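# Shut the case lid and fasten its draw latch

## Task

Bring the case lid down onto the case and engage and clamp the draw latch, so that the lid remains closed with no robot holding it.

## Robot and tools

Robot: two six-joint arms, left_arm and right_arm, each ending in a two-finger parallel gripper. Both bases sit on tilted plates carried by one frame behind them. For "too close" warnings, a plate and its half of the frame count as part of that arm. Calibrated base positions in the scene frame: left_arm (-0.040, +0.153, +0.202) m, right_arm (+0.028, -0.287, +0.202) m.

Scene frame: origin at table-top height, midway between the nominal bases. +z is up, +x points out over the table, and left_arm is on the +y side. Arm names do not match image left and right. All hand positions, orientations and velocities in results use this frame. Printed hand poses can be off by a few centimetres, more at long reach.

Joint order, used in every row and every per-arm list: waist (joint1), shoulder (joint2), elbow (joint3), wrist pitch (joint4), wrist yaw (joint5), wrist roll (joint6). Stated ranges in rad: waist -2.618 to 3.054, shoulder 0.000 to 3.142, elbow 0.000 to 3.142, wrist pitch -1.571 to 1.571, wrist yaw -1.571 to 1.571, wrist roll -2.094 to 2.094. The true ends may differ by up to 0.059 rad.

A row is one flat list of 14 numbers, each in [-1, 1], covering both arms even if only one moves. Numbers 1-6 are left_arm joint offsets and number 7 is the left gripper. Numbers 8-13 are right_arm joint offsets and number 14 is the right gripper. Joint numbers are scaled offsets from the "Joint targets" line, not poses. A value of 1.0 equals 1.202 rad for the waist, 1.258 for the shoulder, 1.3 for the elbow, 2.073 for wrist pitch, and 2.022 for wrist yaw and roll. The gripper number is absolute, not an offset: +1 is fully open and -1 is closed. Putting 0 in a joint slot re-commands that joint's current target. Putting 0 in a gripper slot commands half-open, so resend the gripper's present value to leave it unchanged.

execute_actions(actions, cameras): actions is a list of actions. Each action is a table of 1 to 15 rows, and each row runs for one 1/30 s step. A shorter table repeats its last row, so every action lasts 15 steps (0.5 s). Every row in an action counts from the targets as they stood when that action began. A repeated offset in the next action therefore moves the joint further. An empty list just reports state. An action is refused if it would push a joint more than 0.059 rad outward past its stated range. Per step, each target may lead the measured angle by only 0.202 (waist), 0.258 (shoulder), 0.3 (elbow), 0.573 (wrist pitch) or 0.522 rad (yaw, roll). A target putting the gripper over 200 mm from where it is gets scaled back. cameras picks which images return: null or ["all"] gives all, [] gives none.

move(target, speed, blend, opening_speed, blocking, cameras): target is one 14-number row, or a list of up to 15 rows forming waypoints. Each row uses the same scaling, and every row is measured from the Joint targets at the call's start, not from the previous row. Joints move together along smooth paths, so the hand traces a curve, and nothing is avoided. speed is in rad/s for the joint with the farthest to go: 0.01 to 2, default 0.5, one value or one per waypoint. blend (rad) rounds intermediate corners; the default 0 stops at each one. opening_speed (per second on the -1..+1 scale, at least 0.2) ramps the grippers gradually. blocking=false returns after about 0.5 s while the move runs on. The result adds a "move:" line giving the ending: done, off_target (at rest but a joint more than 0.035 rad away), moving, held or fault. It can also show limits=held and the farthest-off joint per arm. Faster motion and targets set deeper past a contact both mean harder impacts and presses.

wait(seconds 0-10) lets time pass while commands hold. stop brakes a running move. zoom_image(camera, region=[x0,y0,x1,y1]) magnifies part of the latest image, at most 504x504 px. show_instructions shows the reference image (a draw latch guide). read_manual gives licence text only. finished_scene(scene) ends the scene, 1 or 2, irreversibly; the lid must stay latched afterwards.

Cameras (all 896x504): cam_high and cam_low are fixed, cam_left_wrist and cam_right_wrist ride on the grippers.

Results: end_effector_position (m) is the point between the finger pads, about 1 cm behind the tips. end_effector_quat_wxyz is given too; the fingers point along gripper +z and close along y. Joint positions (rad) and Joint velocities (rad/s) come as one block per arm. Each block ends with the finger opening in metres (0.093 is fully open) and its rate. "within noise" means the arm is still. grip_measured runs on the -1..+1 scale. The pads meet near -0.94, and each mm of held width adds about 0.0208. Keep sending the closing value to keep a grip. Joint torques are reported in N m; positive points toward a larger angle, and joints 1-3 wrap at ±28. Other lines: "joint sent to its limit", "joint command not followed" (the clearance check altered targets), "Tool commands", MOTOR HOT (75 °C), and OVER-TEMPERATURE FAULT (90 °C, which folds that arm away for the rest of the scene).

Avoid dropping things, releasing parts while they move, slamming the lid, and hard hits or presses, especially between the two arms. Avoid anything leaving the table, and limit long stretched holds or pushes that heat motors. Parts may get brief random tugs. To end a push, command targets back beyond the measured positions.

Each tool is called by a JSON object that holds its "name" and its "arguments", one argument or row to a line.

Reference images:

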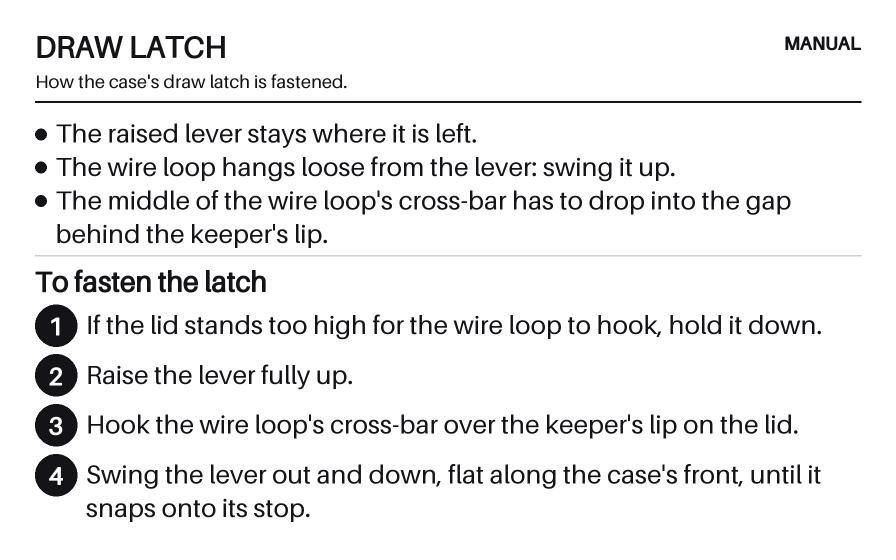

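## Session

{"name": "execute_actions", "arguments": {
  "actions": []
}}

Scene clock: 0.00 s.
left_arm: end_effector_position=(+0.1233, +0.1708, +0.2404) grip_measured=+1.000 end_effector_quat_wxyz=(+0.016, +0.726, +0.657, -0.200) | right_arm: end_effector_position=(+0.1839, -0.4325, +0.2842) grip_measured=+1.000 end_effector_quat_wxyz=(+0.248, -0.354, +0.872, +0.228)
Joint positions: left_arm=[0.072 1.424 0.82 -1.199 0.029 1.714 0.093] | right_arm=[-1.117 1.375 1.023 -1.414 -0.469 -1.95 0.093]
Joint velocities: within noise
Joint torques (N m): no reading
Heat: left arm: 26 °C; right arm: 26 °C.
Joint targets: left_arm=[0.071 1.417 0.829 -1.202 0.032 1.715] | right_arm=[-1.117 1.369 1.030 -1.414 -0.468 -1.950]
Tool commands: left_gripper/opening=+1.0 right_gripper/opening=+1.0

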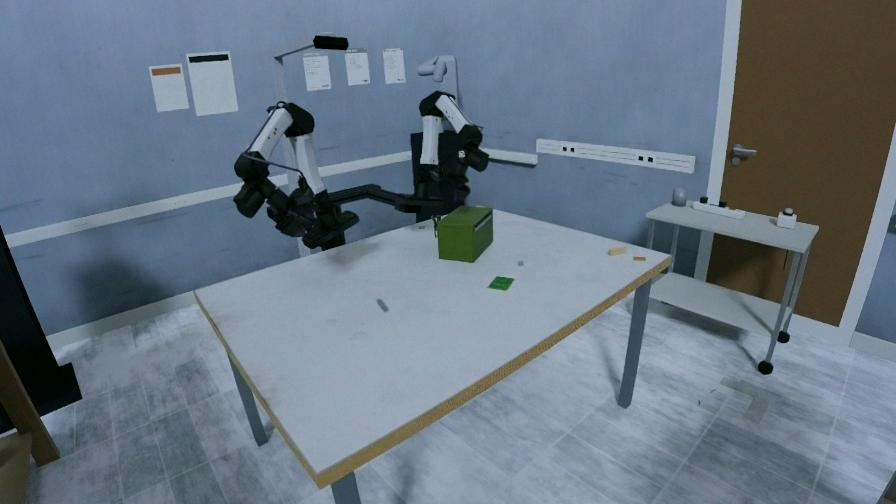

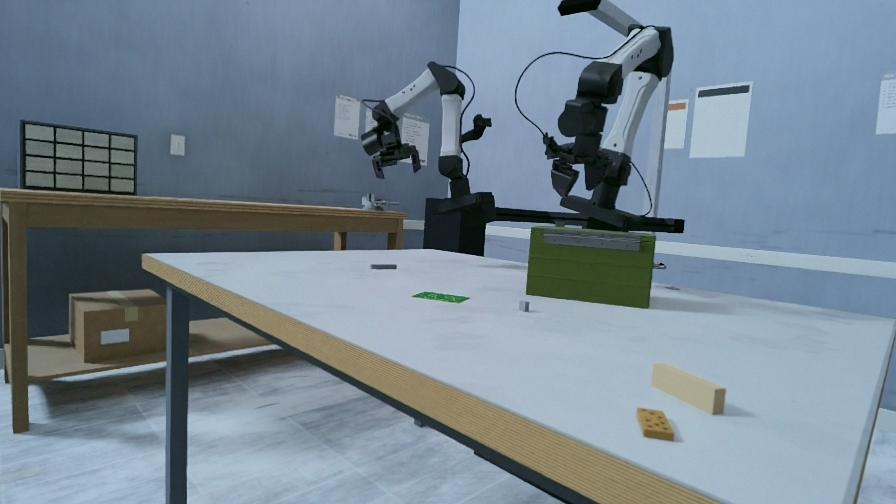

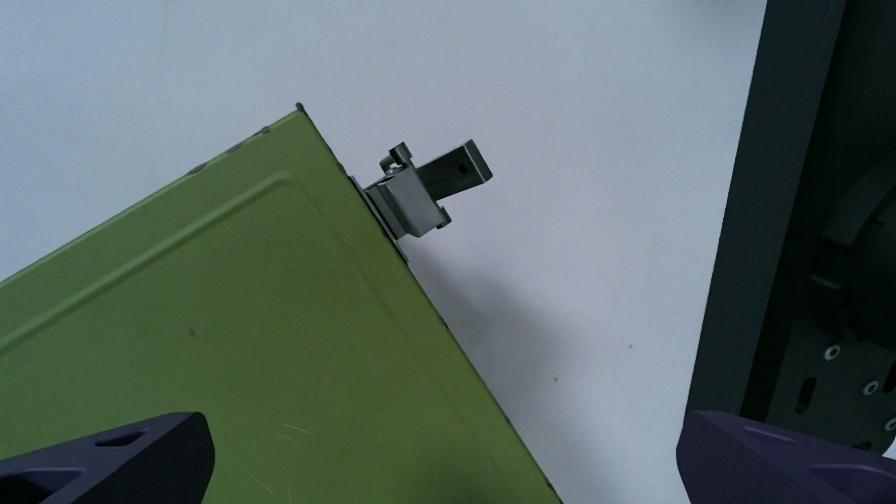

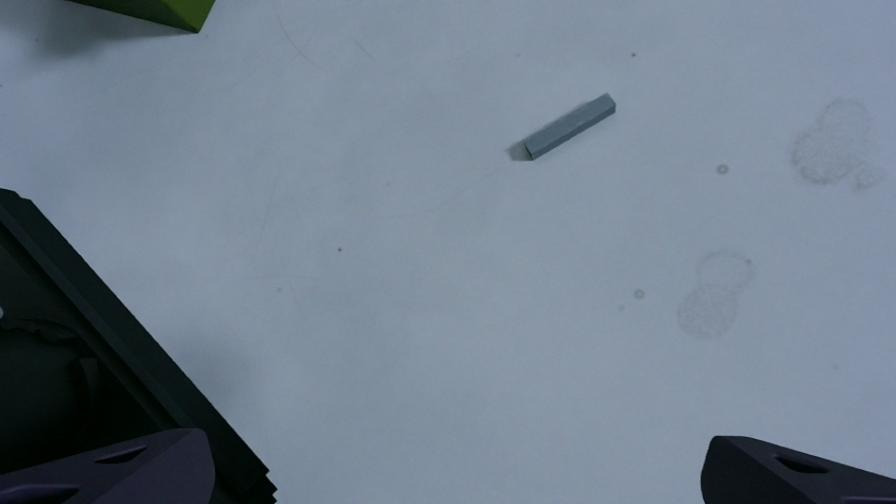

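{"name": "zoom_image", "arguments": {
  "camera": "cam_left_wrist",
  "region": [280, 90, 560, 290]
}}

{"name": "zoom_image", "arguments": {
  "camera": "cam_low",
  "region": [500, 180, 720, 320]
}}

{"name": "zoom_image", "arguments": {
  "camera": "cam_high",
  "region": [400, 180, 540, 280]
}}

Scaled by 1.800 from the camera's 896x504 image, which has a finer 1280x720 frame.

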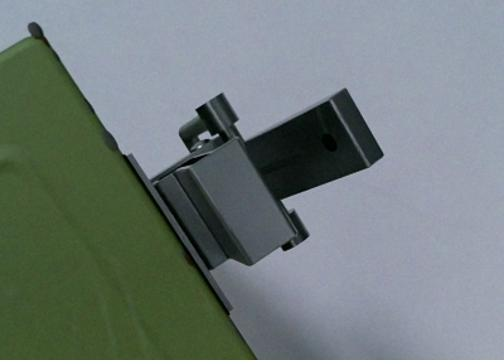

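Scaled by 2.291 from the camera's 896x504 image, which has a finer 1280x720 frame.

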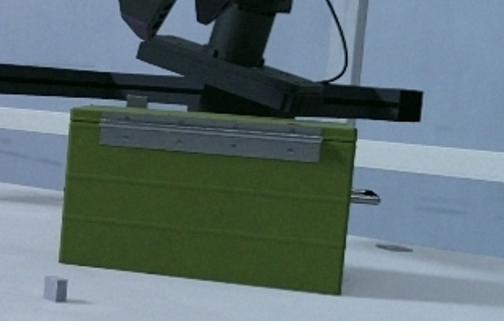

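Scaled by 3.600 from the camera's 896x504 image, which has a finer 1280x720 frame.

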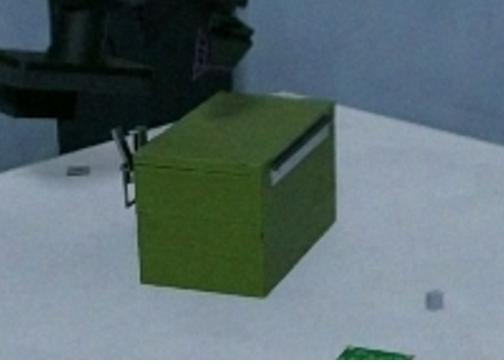

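{"name": "zoom_image", "arguments": {
  "camera": "cam_high",
  "region": [415, 200, 465, 245]
}}

{"name": "zoom_image", "arguments": {
  "camera": "cam_left_wrist",
  "region": [330, 110, 510, 270]
}}

Scaled by 10.080 from the camera's 896x504 image, which has a finer 1280x720 frame.

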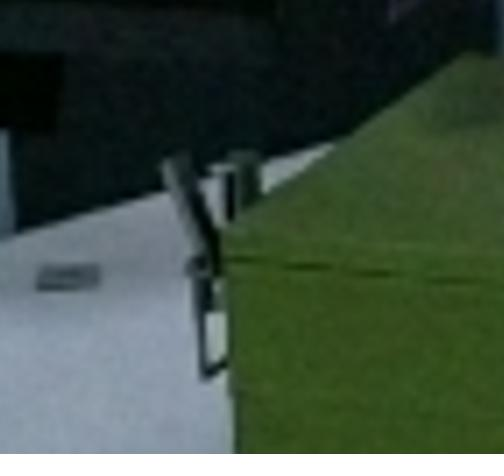

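Scaled by 2.800 from the camera's 896x504 image, which has a finer 1280x720 frame.

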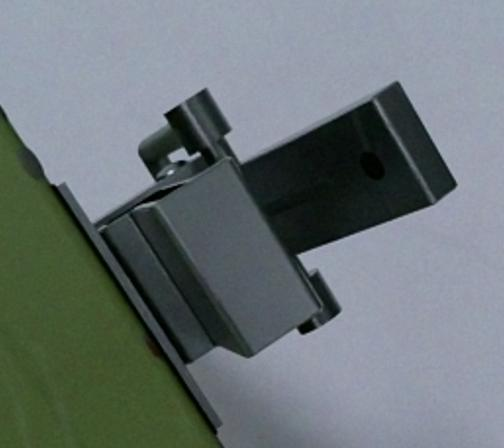

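{"name": "move", "arguments": {
  "target": [0,0,0,0,0,0,1,0.9,0.422,-0.177,0.489,-0.164,0.173,-1],
  "speed": 0.9,
  "cameras": ["cam_right_wrist"]
}}

Scene clock: 145.77 s.
left_arm: end_effector_position=(+0.1233, +0.1708, +0.2404) grip_measured=+1.000 end_effector_quat_wxyz=(+0.016, +0.726, +0.657, -0.200) | right_arm: end_effector_position=(+0.3107, -0.1652, +0.1995) grip_measured=-0.973 end_effector_quat_wxyz=(-0.362, +0.625, -0.603, -0.339)
Joint positions: left_arm=[0.072 1.424 0.82 -1.199 0.029 1.714 0.093] | right_arm=[-0.037 1.891 0.805 -0.417 -0.786 -1.609 0]
Joint velocities: within noise
Joint torques (N m): left_arm=[-1.5 -4.16 4.1 -0.28 0.33 0.04] | right_arm=[1.83 -6.54 3.3 0.4 -0.81 0.07]
Heat: left arm: 29 °C; right arm: 30 °C.
Joint targets: left_arm=[0.071 1.417 0.829 -1.202 0.032 1.715] | right_arm=[-0.035 1.900 0.800 -0.400 -0.800 -1.600]
move: done
camera_calibration:
cam_right_wrist: T_world_to_cam=[[0.999448, 0.0187537, 0.02741, -0.310557], [0.031222, -0.811921, -0.582932, 0.0137594], [0.0113226, 0.583466, -0.812059, 0.335348], [0, 0, 0, 1]] pos_world=[0.306159, -0.178668, 0.288855]
Images, in order (width x height): cam_right_wrist 896x504.

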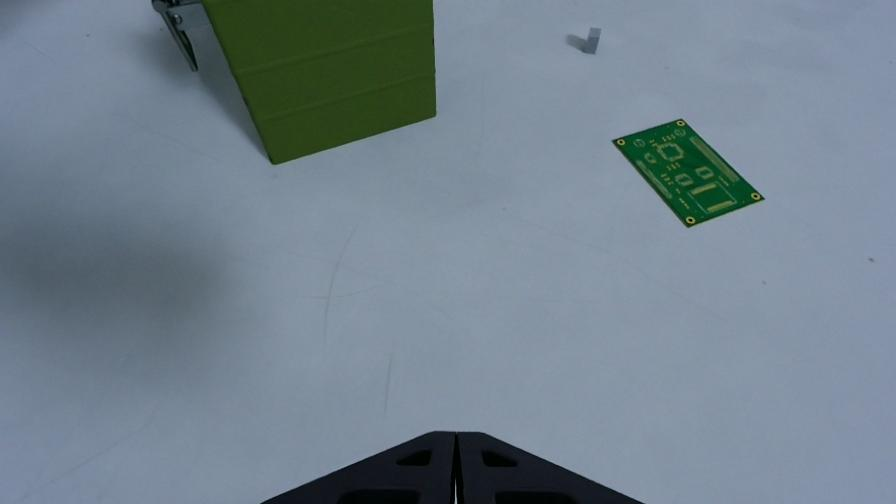

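{"name": "move", "arguments": {
  "target": [0,0,0,0,0,0,1,0.453,0.382,-0.212,0.509,-0.198,0.21,-1],
  "speed": 0.7
}}

Scene clock: 151.57 s.
left_arm: end_effector_position=(+0.1233, +0.1708, +0.2404) grip_measured=+1.000 end_effector_quat_wxyz=(+0.016, +0.726, +0.657, -0.200) | right_arm: end_effector_position=(+0.1592, -0.0111, +0.1800) grip_measured=-0.973 end_effector_quat_wxyz=(-0.388, +0.627, -0.398, -0.545)
Joint positions: left_arm=[0.072 1.424 0.82 -1.199 0.029 1.714 0.093] | right_arm=[0.504 2.371 0.528 0.637 -1.187 -1.185 0]
Joint velocities: within noise
Joint torques (N m): left_arm=[-1.51 -4.14 4.07 -0.29 0.33 0.04] | right_arm=[2.1 -6.34 0.88 1.05 -0.78 0.08]
Heat: left arm: 29 °C; right arm: 30 °C.
Joint targets: left_arm=[0.071 1.417 0.829 -1.202 0.032 1.715] | right_arm=[0.509 2.380 0.525 0.655 -1.200 -1.176]
move: done
camera_calibration:
cam_right_wrist: T_world_to_cam=[[0.917355, 0.396017, 0.0403676, -0.146668], [0.229066, -0.442228, -0.867158, 0.156032], [-0.325558, 0.804739, -0.496394, 0.230625], [0, 0, 0, 1]] pos_world=[0.173887, -0.0585086, 0.255706]

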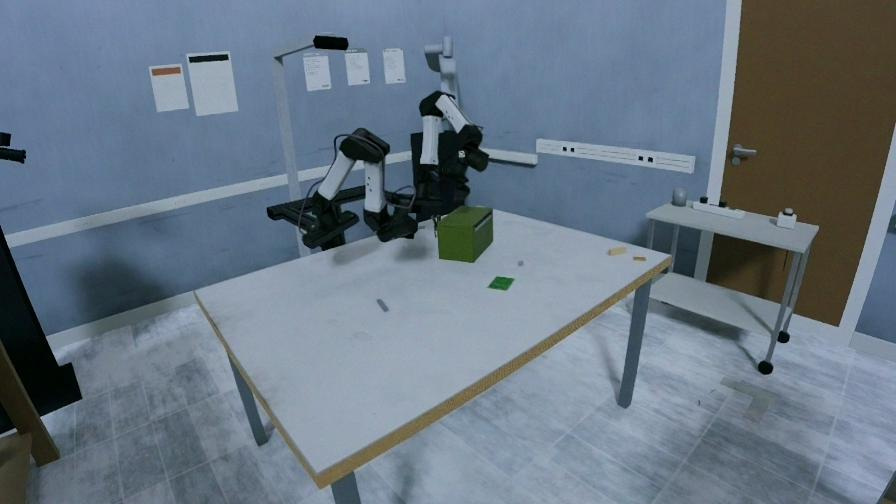

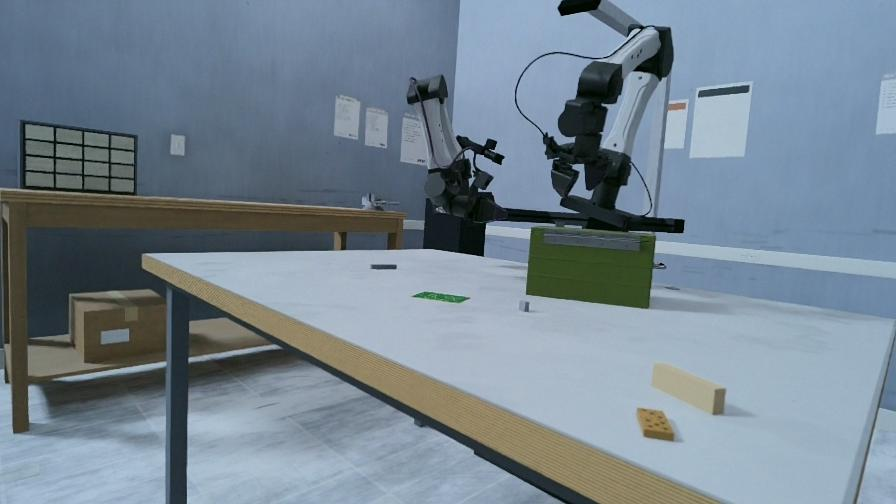

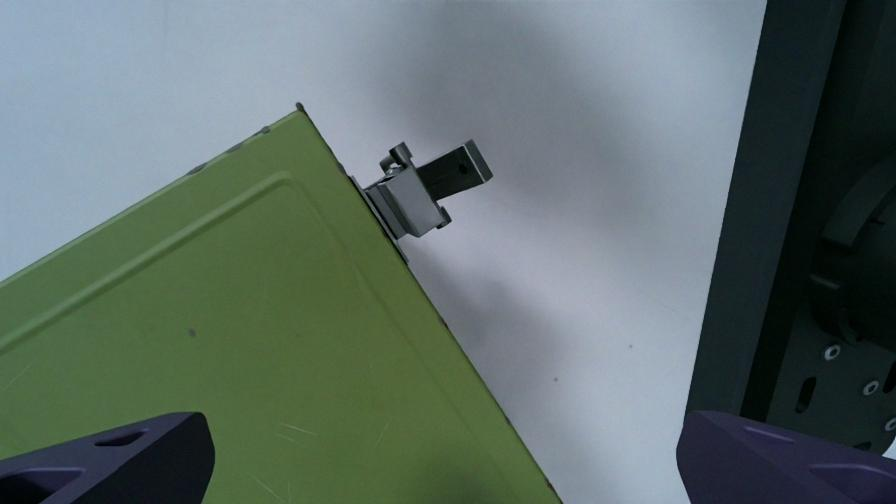

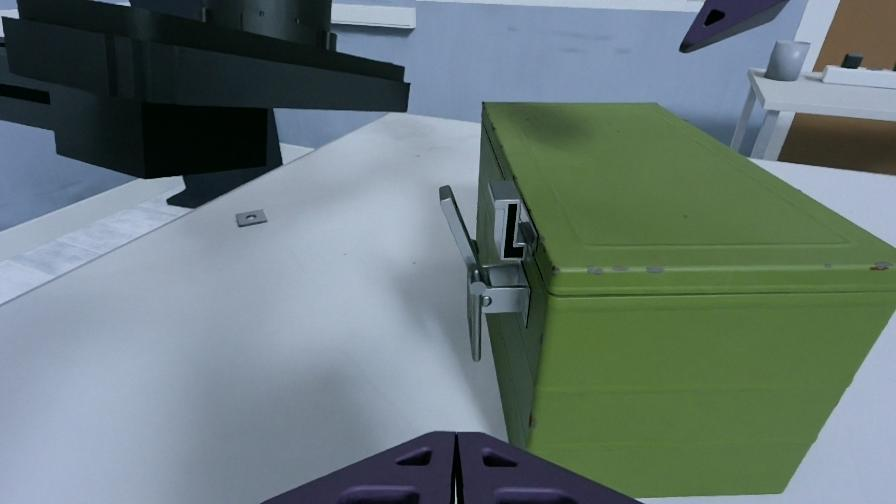

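Excellent view.

{"name": "zoom_image", "arguments": {
  "camera": "cam_right_wrist",
  "region": [410, 160, 590, 380]
}}

Scaled by 2.291 from the camera's 896x504 image, which has a finer 1280x720 frame.

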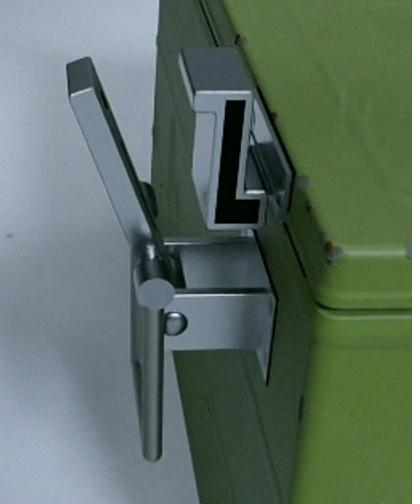

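{"name": "move", "arguments": {
  "target": [0.1705,-0.1316,-0.2042,0.2089,-0.1309,-0.848,-1,0,0,0,0,0,0,-1],
  "speed": 0.9,
  "cameras": ["cam_left_wrist","cam_right_wrist"]
}}

Scene clock: 279.03 s.
left_arm: end_effector_position=(+0.1314, +0.2375, +0.1883) grip_measured=-0.982 end_effector_quat_wxyz=(-0.014, -0.129, +0.992, -0.010) | right_arm: end_effector_position=(+0.1593, -0.0110, +0.1802) grip_measured=-0.973 end_effector_quat_wxyz=(-0.388, +0.627, -0.398, -0.546)
Joint positions: left_arm=[0.267 1.271 0.57 -0.788 -0.216 0.012 0] | right_arm=[0.504 2.371 0.528 0.638 -1.187 -1.184 0]
Joint velocities: within noise
Joint torques (N m): left_arm=[-0.09 -4.66 2.95 0.49 -0.14 -0.11] | right_arm=[1.94 -6.23 0.77 1.11 -0.81 0.11]
Heat: left arm: 30 °C; right arm: 28 °C.
Joint targets: left_arm=[0.276 1.251 0.564 -0.768 -0.233 0.000] | right_arm=[0.509 2.380 0.525 0.655 -1.200 -1.176]
move: done
camera_calibration:
cam_left_wrist: T_world_to_cam=[[0.273649, -0.961453, 0.0269277, 0.187201], [-0.853476, -0.229817, 0.46772, 0.118745], [-0.443502, -0.150973, -0.883466, 0.345253], [0, 0, 0, 1]] pos_world=[0.20324, 0.259398, 0.244439]
cam_right_wrist: T_world_to_cam=[[0.917346, 0.396043, 0.0403217, -0.146705], [0.228776, -0.441583, -0.867563, 0.156303], [-0.325787, 0.805081, -0.495689, 0.230603], [0, 0, 0, 1]] pos_world=[0.173948, -0.0585322, 0.255826]
Images, in order (width x height): cam_left_wrist 896x504, cam_right_wrist 896x504.

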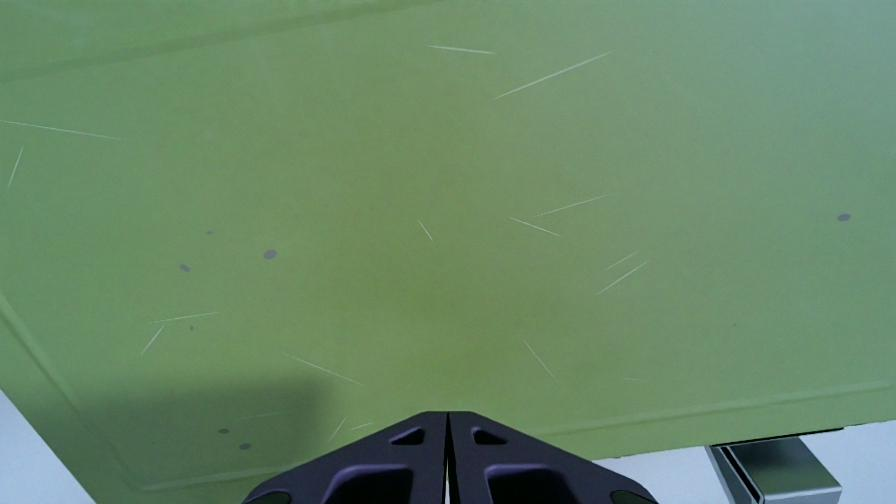

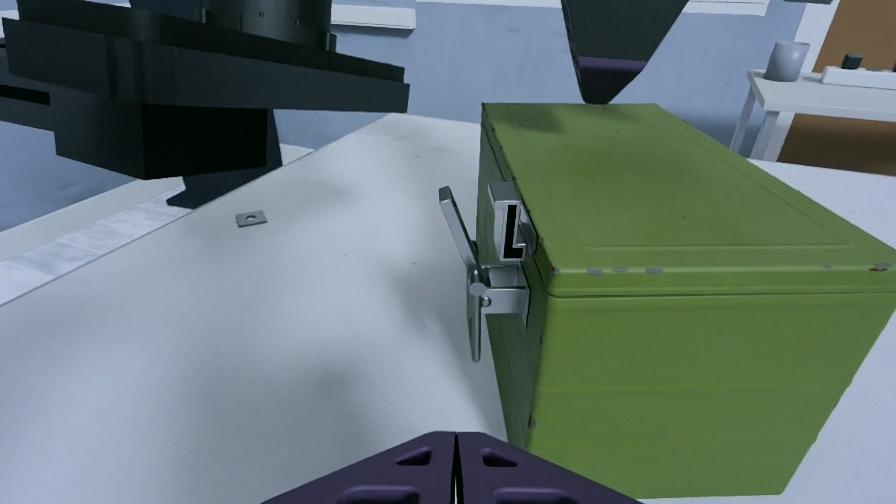

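{"name": "move", "arguments": {
  "target": [0,0,0,0,0,0,-1,0.52,-0.201,0.0915,-0.112,0.339,0.263,-1],
  "speed": 0.6,
  "cameras": ["cam_low","cam_high","cam_right_wrist"]
}}

Scene clock: 291.43 s.
left_arm: end_effector_position=(+0.1316, +0.2376, +0.1883) grip_measured=-0.982 end_effector_quat_wxyz=(-0.013, -0.129, +0.991, -0.010) | right_arm: end_effector_position=(+0.0781, +0.0717, +0.1852) grip_measured=-0.973 end_effector_quat_wxyz=(-0.240, +0.745, -0.486, -0.389)
Joint positions: left_arm=[0.267 1.271 0.57 -0.788 -0.217 0.011 0] | right_arm=[1.132 2.153 0.626 0.437 -0.53 -0.653 0]
Joint velocities: within noise
Joint torques (N m): left_arm=[-0.09 -4.63 2.99 0.49 -0.13 -0.1] | right_arm=[1.02 -9.81 5.16 1.34 -0.28 0.04]
Heat: left arm: 30 °C; right arm: 28 °C.
Joint targets: left_arm=[0.276 1.251 0.564 -0.768 -0.233 0.000] | right_arm=[1.134 2.127 0.643 0.423 -0.515 -0.644]
move: done
camera_calibration:
cam_right_wrist: T_world_to_cam=[[0.907808, 0.417541, -0.0392919, -0.0912622], [0.34151, -0.790367, -0.508616, 0.165541], [-0.243423, 0.448307, -0.860096, 0.226651], [0, 0, 0, 1]] pos_world=[0.0814867, 0.0673345, 0.275553]
Images, in order (width x height): cam_high 896x504, cam_low 896x504, cam_right_wrist 896x504.

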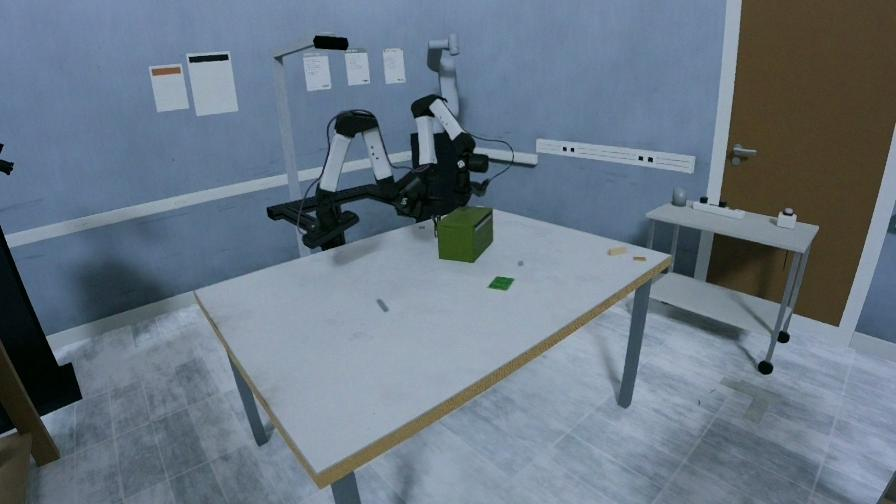

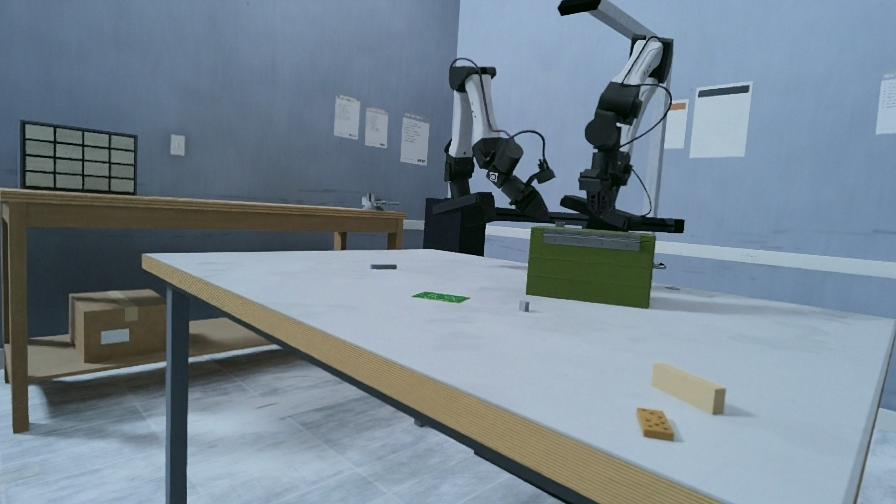

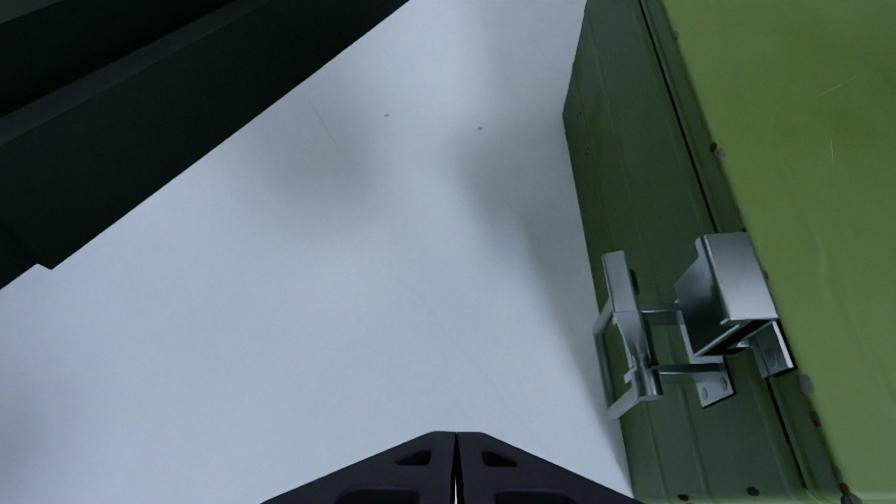

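{"name": "zoom_image", "arguments": {
  "camera": "cam_right_wrist",
  "region": [570, 220, 820, 440]
}}

Scaled by 2.016 from the camera's 896x504 image, which has a finer 1280x720 frame.

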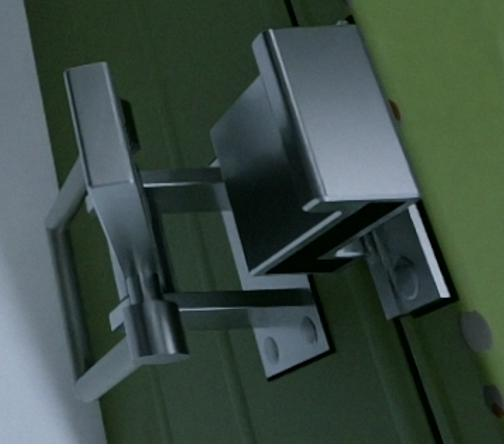

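{"name": "move", "arguments": {
  "target": [0,0,0,0,0,0,-1,0.0657,0.0901,0.0757,0.0253,0.0195,0.0386,-1],
  "speed": 0.4,
  "cameras": ["cam_left_wrist","cam_right_wrist"]
}}

Scene clock: 318.13 s.
left_arm: end_effector_position=(+0.1316, +0.2376, +0.1883) grip_measured=-0.982 end_effector_quat_wxyz=(-0.013, -0.129, +0.991, -0.010) | right_arm: end_effector_position=(+0.0668, +0.1026, +0.1847) grip_measured=-0.973 end_effector_quat_wxyz=(-0.241, +0.744, -0.487, -0.388)
Joint positions: left_arm=[0.267 1.271 0.57 -0.788 -0.217 0.011 0] | right_arm=[1.208 2.229 0.721 0.457 -0.49 -0.575 0]
Joint velocities: within noise
Joint torques (N m): left_arm=[-0.12 -4.67 2.96 0.5 -0.13 -0.1] | right_arm=[1.26 -7.35 5.97 1.78 -0.29 0.06]
Heat: left arm: 29 °C; right arm: 31 °C.
Joint targets: left_arm=[0.276 1.251 0.564 -0.768 -0.233 0.000] | right_arm=[1.213 2.241 0.742 0.475 -0.475 -0.566]
move: done
camera_calibration:
cam_left_wrist: T_world_to_cam=[[0.274525, -0.961214, 0.0265243, 0.187168], [-0.853541, -0.230884, 0.467077, 0.119292], [-0.442837, -0.150864, -0.883819, 0.345287], [0, 0, 0, 1]] pos_world=[0.203344, 0.259542, 0.244488]
cam_right_wrist: T_world_to_cam=[[0.909373, 0.414318, -0.0371584, -0.0940776], [0.339763, -0.791322, -0.508301, 0.193704], [-0.240003, 0.44961, -0.860377, 0.20931], [0, 0, 0, 1]] pos_world=[0.0699732, 0.0981523, 0.27505]
Images, in order (width x height): cam_left_wrist 896x504, cam_right_wrist 896x504.

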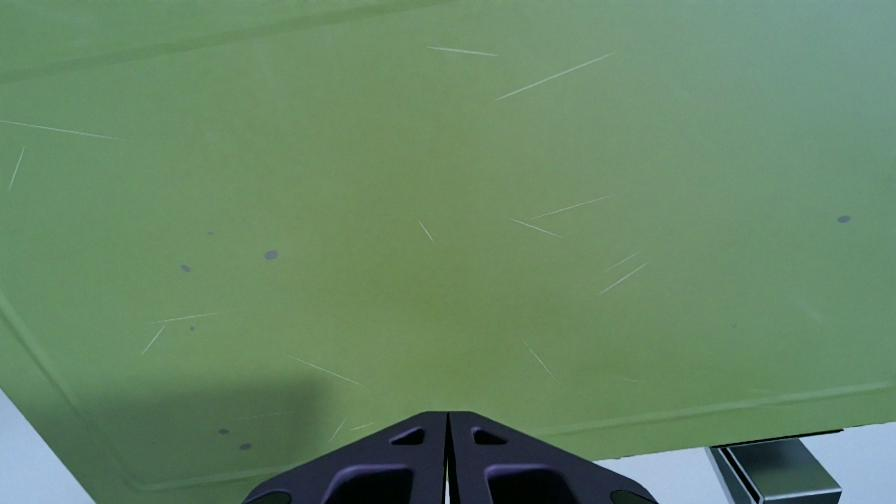

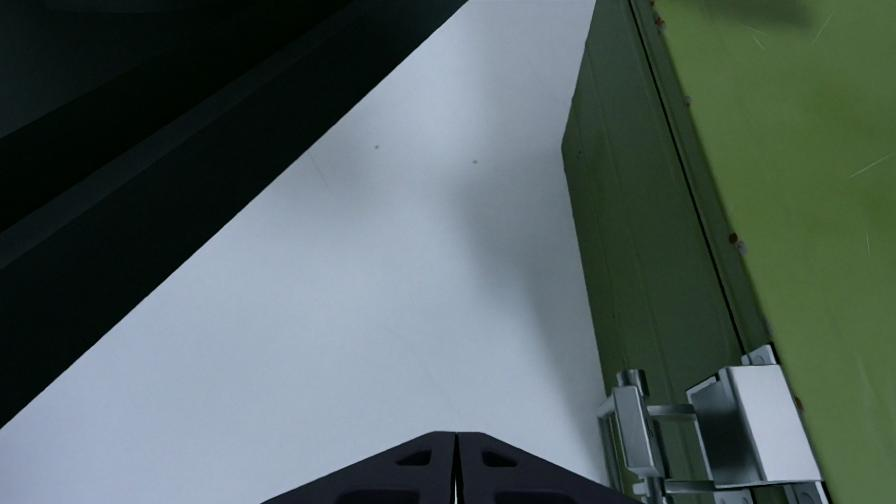

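{"name": "move", "arguments": {
  "target": [0,0,0,0,0,0,-1,-0.0645,0.0661,0.096,-0.0376,-0.0198,-0.0386,-1],
  "speed": 0.15,
  "cameras": ["cam_right_wrist"]
}}

{"name": "zoom_image", "arguments": {
  "camera": "cam_right_wrist",
  "region": [420, 330, 700, 504]
}}

Scene clock: 338.10 s.
left_arm: end_effector_position=(+0.1316, +0.2376, +0.1883) grip_measured=-0.982 end_effector_quat_wxyz=(-0.013, -0.129, +0.991, -0.010) | right_arm: end_effector_position=(+0.0992, +0.1309, +0.1887) grip_measured=-0.973 end_effector_quat_wxyz=(-0.268, +0.738, -0.478, -0.394)
Joint positions: left_arm=[0.267 1.271 0.57 -0.788 -0.217 0.011 0] | right_arm=[1.142 2.3 0.85 0.431 -0.523 -0.635 0]
Joint velocities: within noise
Joint torques (N m): left_arm=[-0.16 -4.66 2.95 0.5 -0.13 -0.1] | right_arm=[0.58 -6.99 5.81 1.26 -0.35 -0.07]
Heat: left arm: 29 °C; right arm: 32 °C.
Joint targets: left_arm=[0.276 1.251 0.564 -0.768 -0.233 0.000] | right_arm=[1.135 2.324 0.867 0.397 -0.515 -0.644]
move: done
camera_calibration:
cam_right_wrist: T_world_to_cam=[[0.914321, 0.404986, 0.00181175, -0.141701], [0.340128, -0.765451, -0.546257, 0.210791], [-0.21984, 0.500071, -0.837615, 0.194898], [0, 0, 0, 1]] pos_world=[0.10071, 0.121274, 0.278653]
Images, in order (width x height): cam_right_wrist 896x504.

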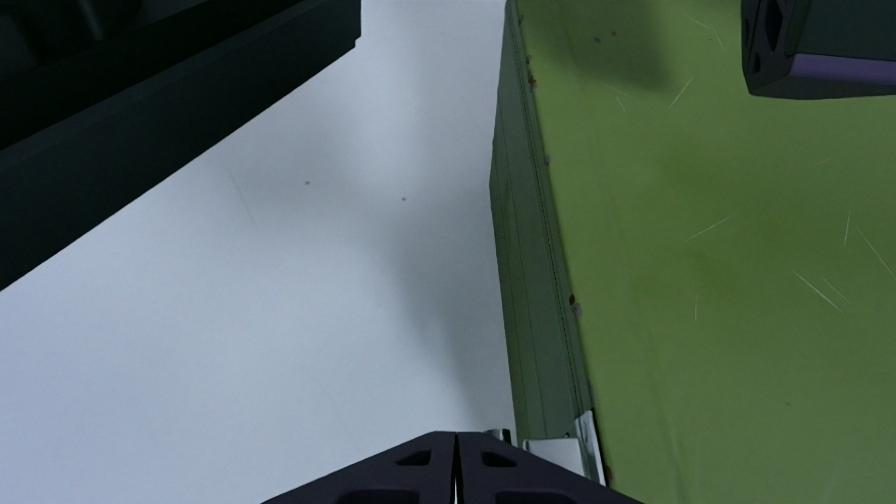

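Scaled by 1.800 from the camera's 896x504 image, which has a finer 1280x720 frame.

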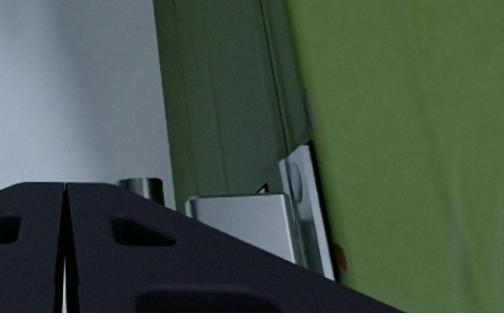

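{"name": "move", "arguments": {
  "target": [0,0,0,0,0,0,-1,0.0645,-0.0661,-0.096,0.0376,0.0198,0.0386,-1],
  "speed": 0.15,
  "cameras": ["cam_right_wrist"]
}}

{"name": "zoom_image", "arguments": {
  "camera": "cam_right_wrist",
  "region": [560, 330, 840, 504]
}}

Scene clock: 347.37 s.
left_arm: end_effector_position=(+0.1316, +0.2376, +0.1883) grip_measured=-0.982 end_effector_quat_wxyz=(-0.013, -0.130, +0.991, -0.010) | right_arm: end_effector_position=(+0.0672, +0.1070, +0.1751) grip_measured=-0.973 end_effector_quat_wxyz=(-0.234, +0.745, -0.491, -0.386)
Joint positions: left_arm=[0.267 1.271 0.57 -0.788 -0.217 0.011 0] | right_arm=[1.207 2.273 0.749 0.457 -0.49 -0.575 0]
Joint velocities: within noise
Joint torques (N m): left_arm=[-0.14 -4.62 3 0.49 -0.14 -0.1] | right_arm=[1.44 -11.55 3.36 1.72 -0.25 0.05]
Heat: left arm: 29 °C; right arm: 32 °C.
Joint targets: left_arm=[0.276 1.251 0.564 -0.768 -0.233 0.000] | right_arm=[1.213 2.241 0.742 0.475 -0.475 -0.566]
move: done
camera_calibration:
cam_right_wrist: T_world_to_cam=[[0.908606, 0.414822, -0.0485657, -0.0946934], [0.338009, -0.798651, -0.497902, 0.191217], [-0.245328, 0.435981, -0.865872, 0.201943], [0, 0, 0, 1]] pos_world=[0.0709483, 0.103953, 0.265466]
Images, in order (width x height): cam_right_wrist 896x504.

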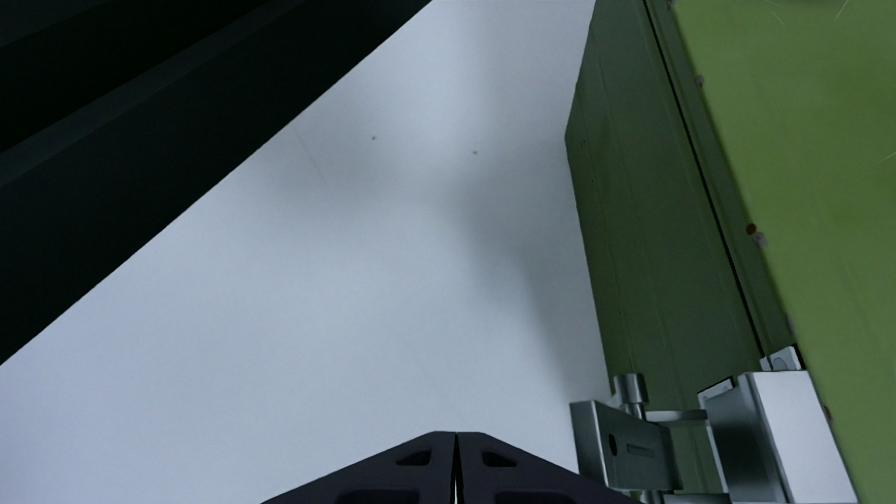

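Scaled by 1.800 from the camera's 896x504 image, which has a finer 1280x720 frame.

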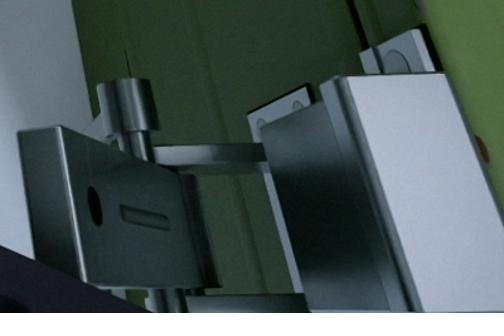

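{"name": "move", "arguments": {
  "target": [0,0,0,0,0,0,-1,-0.005,0.0462,-0.0048,0.031,0,0,-1],
  "speed": 0.15,
  "cameras": ["cam_right_wrist"]
}}

{"name": "zoom_image", "arguments": {
  "camera": "cam_right_wrist",
  "region": [560, 330, 840, 504]
}}

Scene clock: 361.73 s.
left_arm: end_effector_position=(+0.1316, +0.2376, +0.1883) grip_measured=-0.982 end_effector_quat_wxyz=(-0.013, -0.130, +0.991, -0.010) | right_arm: end_effector_position=(+0.0697, +0.1128, +0.1780) grip_measured=-0.973 end_effector_quat_wxyz=(-0.254, +0.741, -0.484, -0.391)
Joint positions: left_arm=[0.267 1.271 0.57 -0.788 -0.217 0.011 0] | right_arm=[1.207 2.286 0.743 0.521 -0.489 -0.574 0]
Joint velocities: within noise
Joint torques (N m): left_arm=[-0.13 -4.63 2.97 0.49 -0.14 -0.1] | right_arm=[0.84 -7.62 3.28 1.82 -0.25 0.08]
Heat: left arm: 29 °C; right arm: 35 °C.
Joint targets: left_arm=[0.276 1.251 0.564 -0.768 -0.233 0.000] | right_arm=[1.207 2.299 0.736 0.539 -0.475 -0.566]
move: done
camera_calibration:
cam_right_wrist: T_world_to_cam=[[0.912073, 0.409587, -0.0189944, -0.104046], [0.3392, -0.779741, -0.526258, 0.199251], [-0.230359, 0.473543, -0.850113, 0.194465], [0, 0, 0, 1]] pos_world=[0.0721087, 0.105893, 0.268199]
Images, in order (width x height): cam_right_wrist 896x504.

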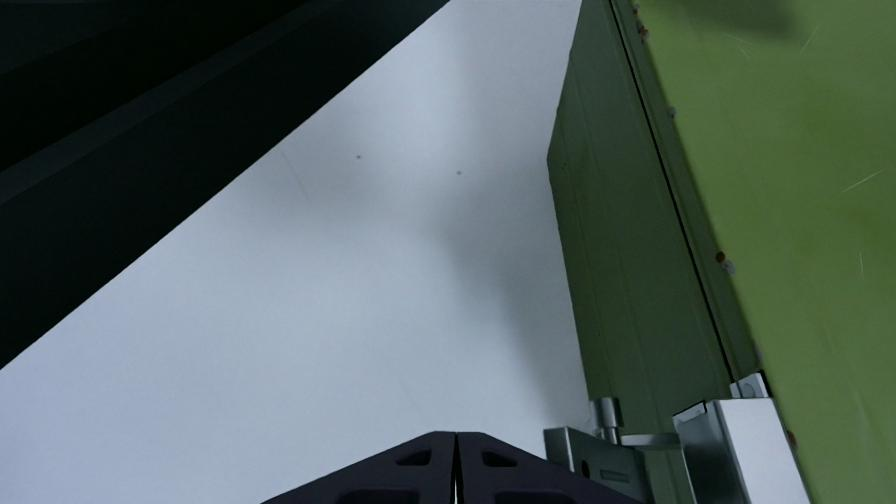

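Scaled by 1.800 from the camera's 896x504 image, which has a finer 1280x720 frame.

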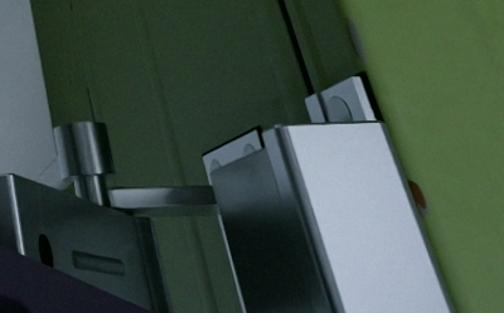

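{"name": "move", "arguments": {
  "target": [0,0,0,0,0,0,-1,0.0066,0.04,-0.0376,0.0478,0,0,-1],
  "speed": 0.15,
  "cameras": ["cam_right_wrist"]
}}

{"name": "zoom_image", "arguments": {
  "camera": "cam_right_wrist",
  "region": [440, 330, 720, 504]
}}

Scene clock: 380.80 s.
left_arm: end_effector_position=(+0.1316, +0.2376, +0.1883) grip_measured=-0.982 end_effector_quat_wxyz=(-0.013, -0.130, +0.991, -0.010) | right_arm: end_effector_position=(+0.0640, +0.1026, +0.1605) grip_measured=-0.973 end_effector_quat_wxyz=(-0.253, +0.741, -0.484, -0.390)
Joint positions: left_arm=[0.267 1.271 0.57 -0.788 -0.217 0.011 0] | right_arm=[1.207 2.337 0.694 0.62 -0.489 -0.574 0]
Joint velocities: within noise
Joint torques (N m): left_arm=[-0.1 -4.64 2.99 0.5 -0.13 -0.09] | right_arm=[1.63 -7.2 2.96 1.81 -0.22 0.06]
Heat: left arm: 29 °C; right arm: 33 °C.
Joint targets: left_arm=[0.276 1.251 0.564 -0.768 -0.233 0.000] | right_arm=[1.215 2.349 0.687 0.638 -0.475 -0.566]
move: done
camera_calibration:
cam_right_wrist: T_world_to_cam=[[0.912006, 0.409702, -0.0197536, -0.0949176], [0.339134, -0.780258, -0.525533, 0.184002], [-0.230725, 0.47259, -0.850544, 0.183333], [0, 0, 0, 1]] pos_world=[0.0664634, 0.095816, 0.250757]
Images, in order (width x height): cam_right_wrist 896x504.

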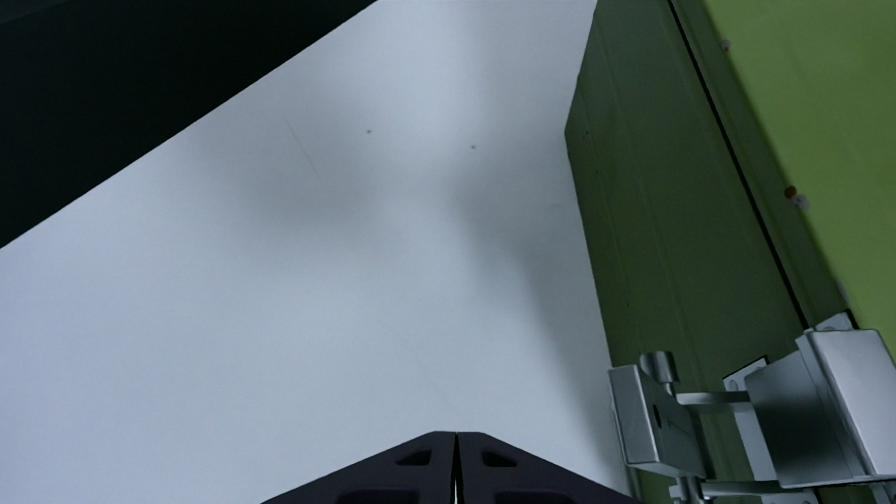

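Scaled by 1.800 from the camera's 896x504 image, which has a finer 1280x720 frame.

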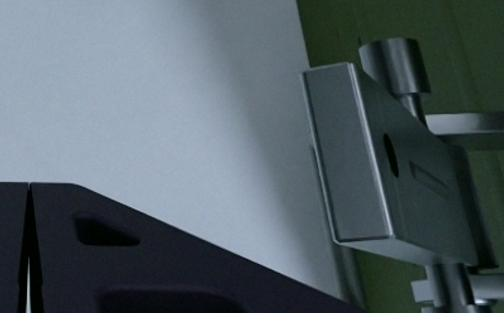

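{"name": "move", "arguments": {
  "target": [0,0,0,0,0,0,-1,-0.0899,0.0269,0.1338,-0.104,-0.0266,-0.0524,-1],
  "speed": 0.15,
  "cameras": ["cam_right_wrist"]
}}

{"name": "zoom_image", "arguments": {
  "camera": "cam_right_wrist",
  "region": [440, 330, 720, 504]
}}

Scene clock: 398.33 s.
left_arm: end_effector_position=(+0.1316, +0.2376, +0.1883) grip_measured=-0.982 end_effector_quat_wxyz=(-0.013, -0.130, +0.991, -0.010) | right_arm: end_effector_position=(+0.0976, +0.1178, +0.1589) grip_measured=-0.973 end_effector_quat_wxyz=(-0.240, +0.742, -0.487, -0.393)
Joint positions: left_arm=[0.267 1.271 0.57 -0.788 -0.217 0.011 0] | right_arm=[1.114 2.37 0.84 0.436 -0.543 -0.662 0]
Joint velocities: within noise
Joint torques (N m): left_arm=[-0.12 -4.62 2.99 0.49 -0.13 -0.1] | right_arm=[0.68 -8.12 5.39 1.38 -0.27 -0.12]
Heat: left arm: 29 °C; right arm: 32 °C.
Joint targets: left_arm=[0.276 1.251 0.564 -0.768 -0.233 0.000] | right_arm=[1.107 2.383 0.861 0.423 -0.529 -0.671]
move: done
camera_calibration:
cam_right_wrist: T_world_to_cam=[[0.908396, 0.415693, -0.0448949, -0.12824], [0.335621, -0.788998, -0.514627, 0.183274], [-0.249349, 0.452418, -0.856238, 0.187647], [0, 0, 0, 1]] pos_world=[0.101772, 0.113016, 0.249231]
Images, in order (width x height): cam_right_wrist 896x504.

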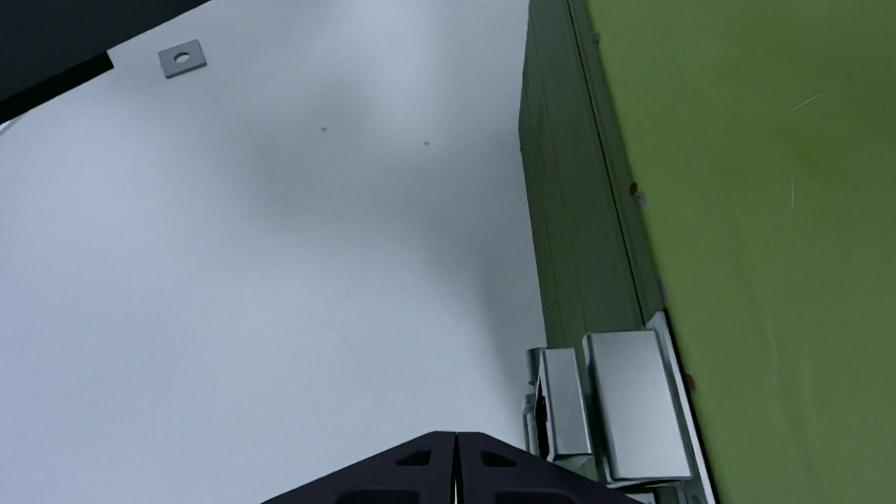

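Scaled by 1.800 from the camera's 896x504 image, which has a finer 1280x720 frame.

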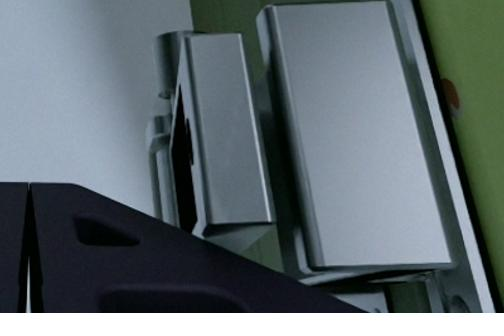

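{"name": "move", "arguments": {
  "target": [0,0,0,0,0,0,-1,-0.024,0.0072,0.0308,-0.0213,-0.0071,-0.014,-1],
  "speed": 0.1,
  "cameras": ["cam_right_wrist"]
}}

{"name": "zoom_image", "arguments": {
  "camera": "cam_right_wrist",
  "region": [440, 330, 720, 504]
}}

Scene clock: 405.63 s.
left_arm: end_effector_position=(+0.1316, +0.2376, +0.1883) grip_measured=-0.982 end_effector_quat_wxyz=(-0.013, -0.130, +0.991, -0.010) | right_arm: end_effector_position=(+0.1086, +0.1177, +0.1550) grip_measured=-0.973 end_effector_quat_wxyz=(-0.233, +0.744, -0.494, -0.386)
Joint positions: left_arm=[0.267 1.271 0.57 -0.788 -0.217 0.011 0] | right_arm=[1.087 2.379 0.875 0.377 -0.543 -0.691 0]
Joint velocities: within noise
Joint torques (N m): left_arm=[-0.14 -4.66 2.97 0.49 -0.12 -0.1] | right_arm=[0.35 -8.35 6.01 1.44 -0.52 -0.12]
Heat: left arm: 29 °C; right arm: 32 °C.
Joint targets: left_arm=[0.276 1.251 0.564 -0.768 -0.233 0.000] | right_arm=[1.078 2.392 0.901 0.379 -0.543 -0.700]
move: done
camera_calibration:
cam_right_wrist: T_world_to_cam=[[0.910518, 0.410012, -0.0533606, -0.136622], [0.331914, -0.801767, -0.496994, 0.176656], [-0.246556, 0.434811, -0.866112, 0.190359], [0, 0, 0, 1]] pos_world=[0.112696, 0.114883, 0.245379]
Images, in order (width x height): cam_right_wrist 896x504.

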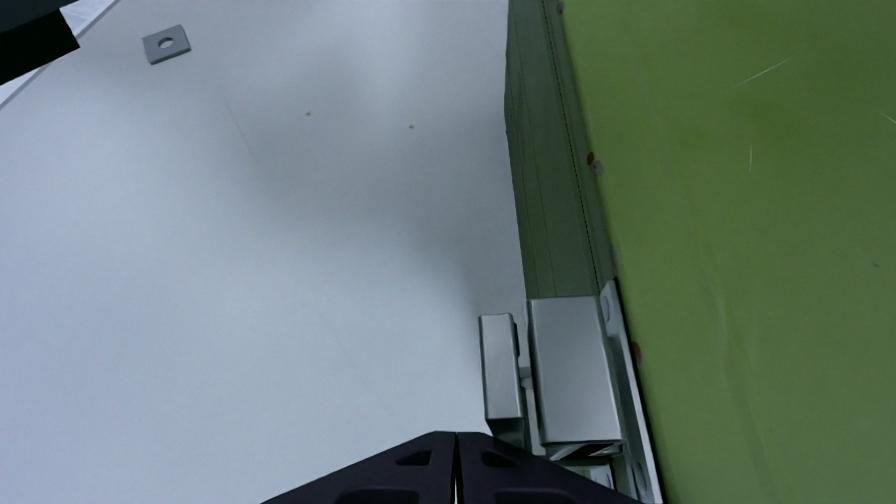

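Scaled by 1.800 from the camera's 896x504 image, which has a finer 1280x720 frame.

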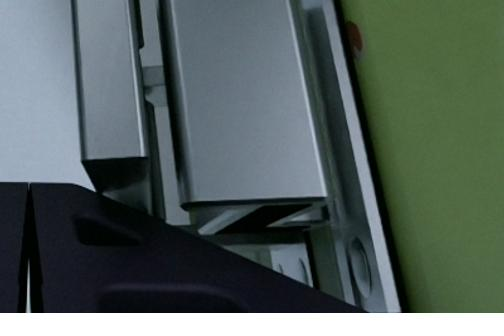

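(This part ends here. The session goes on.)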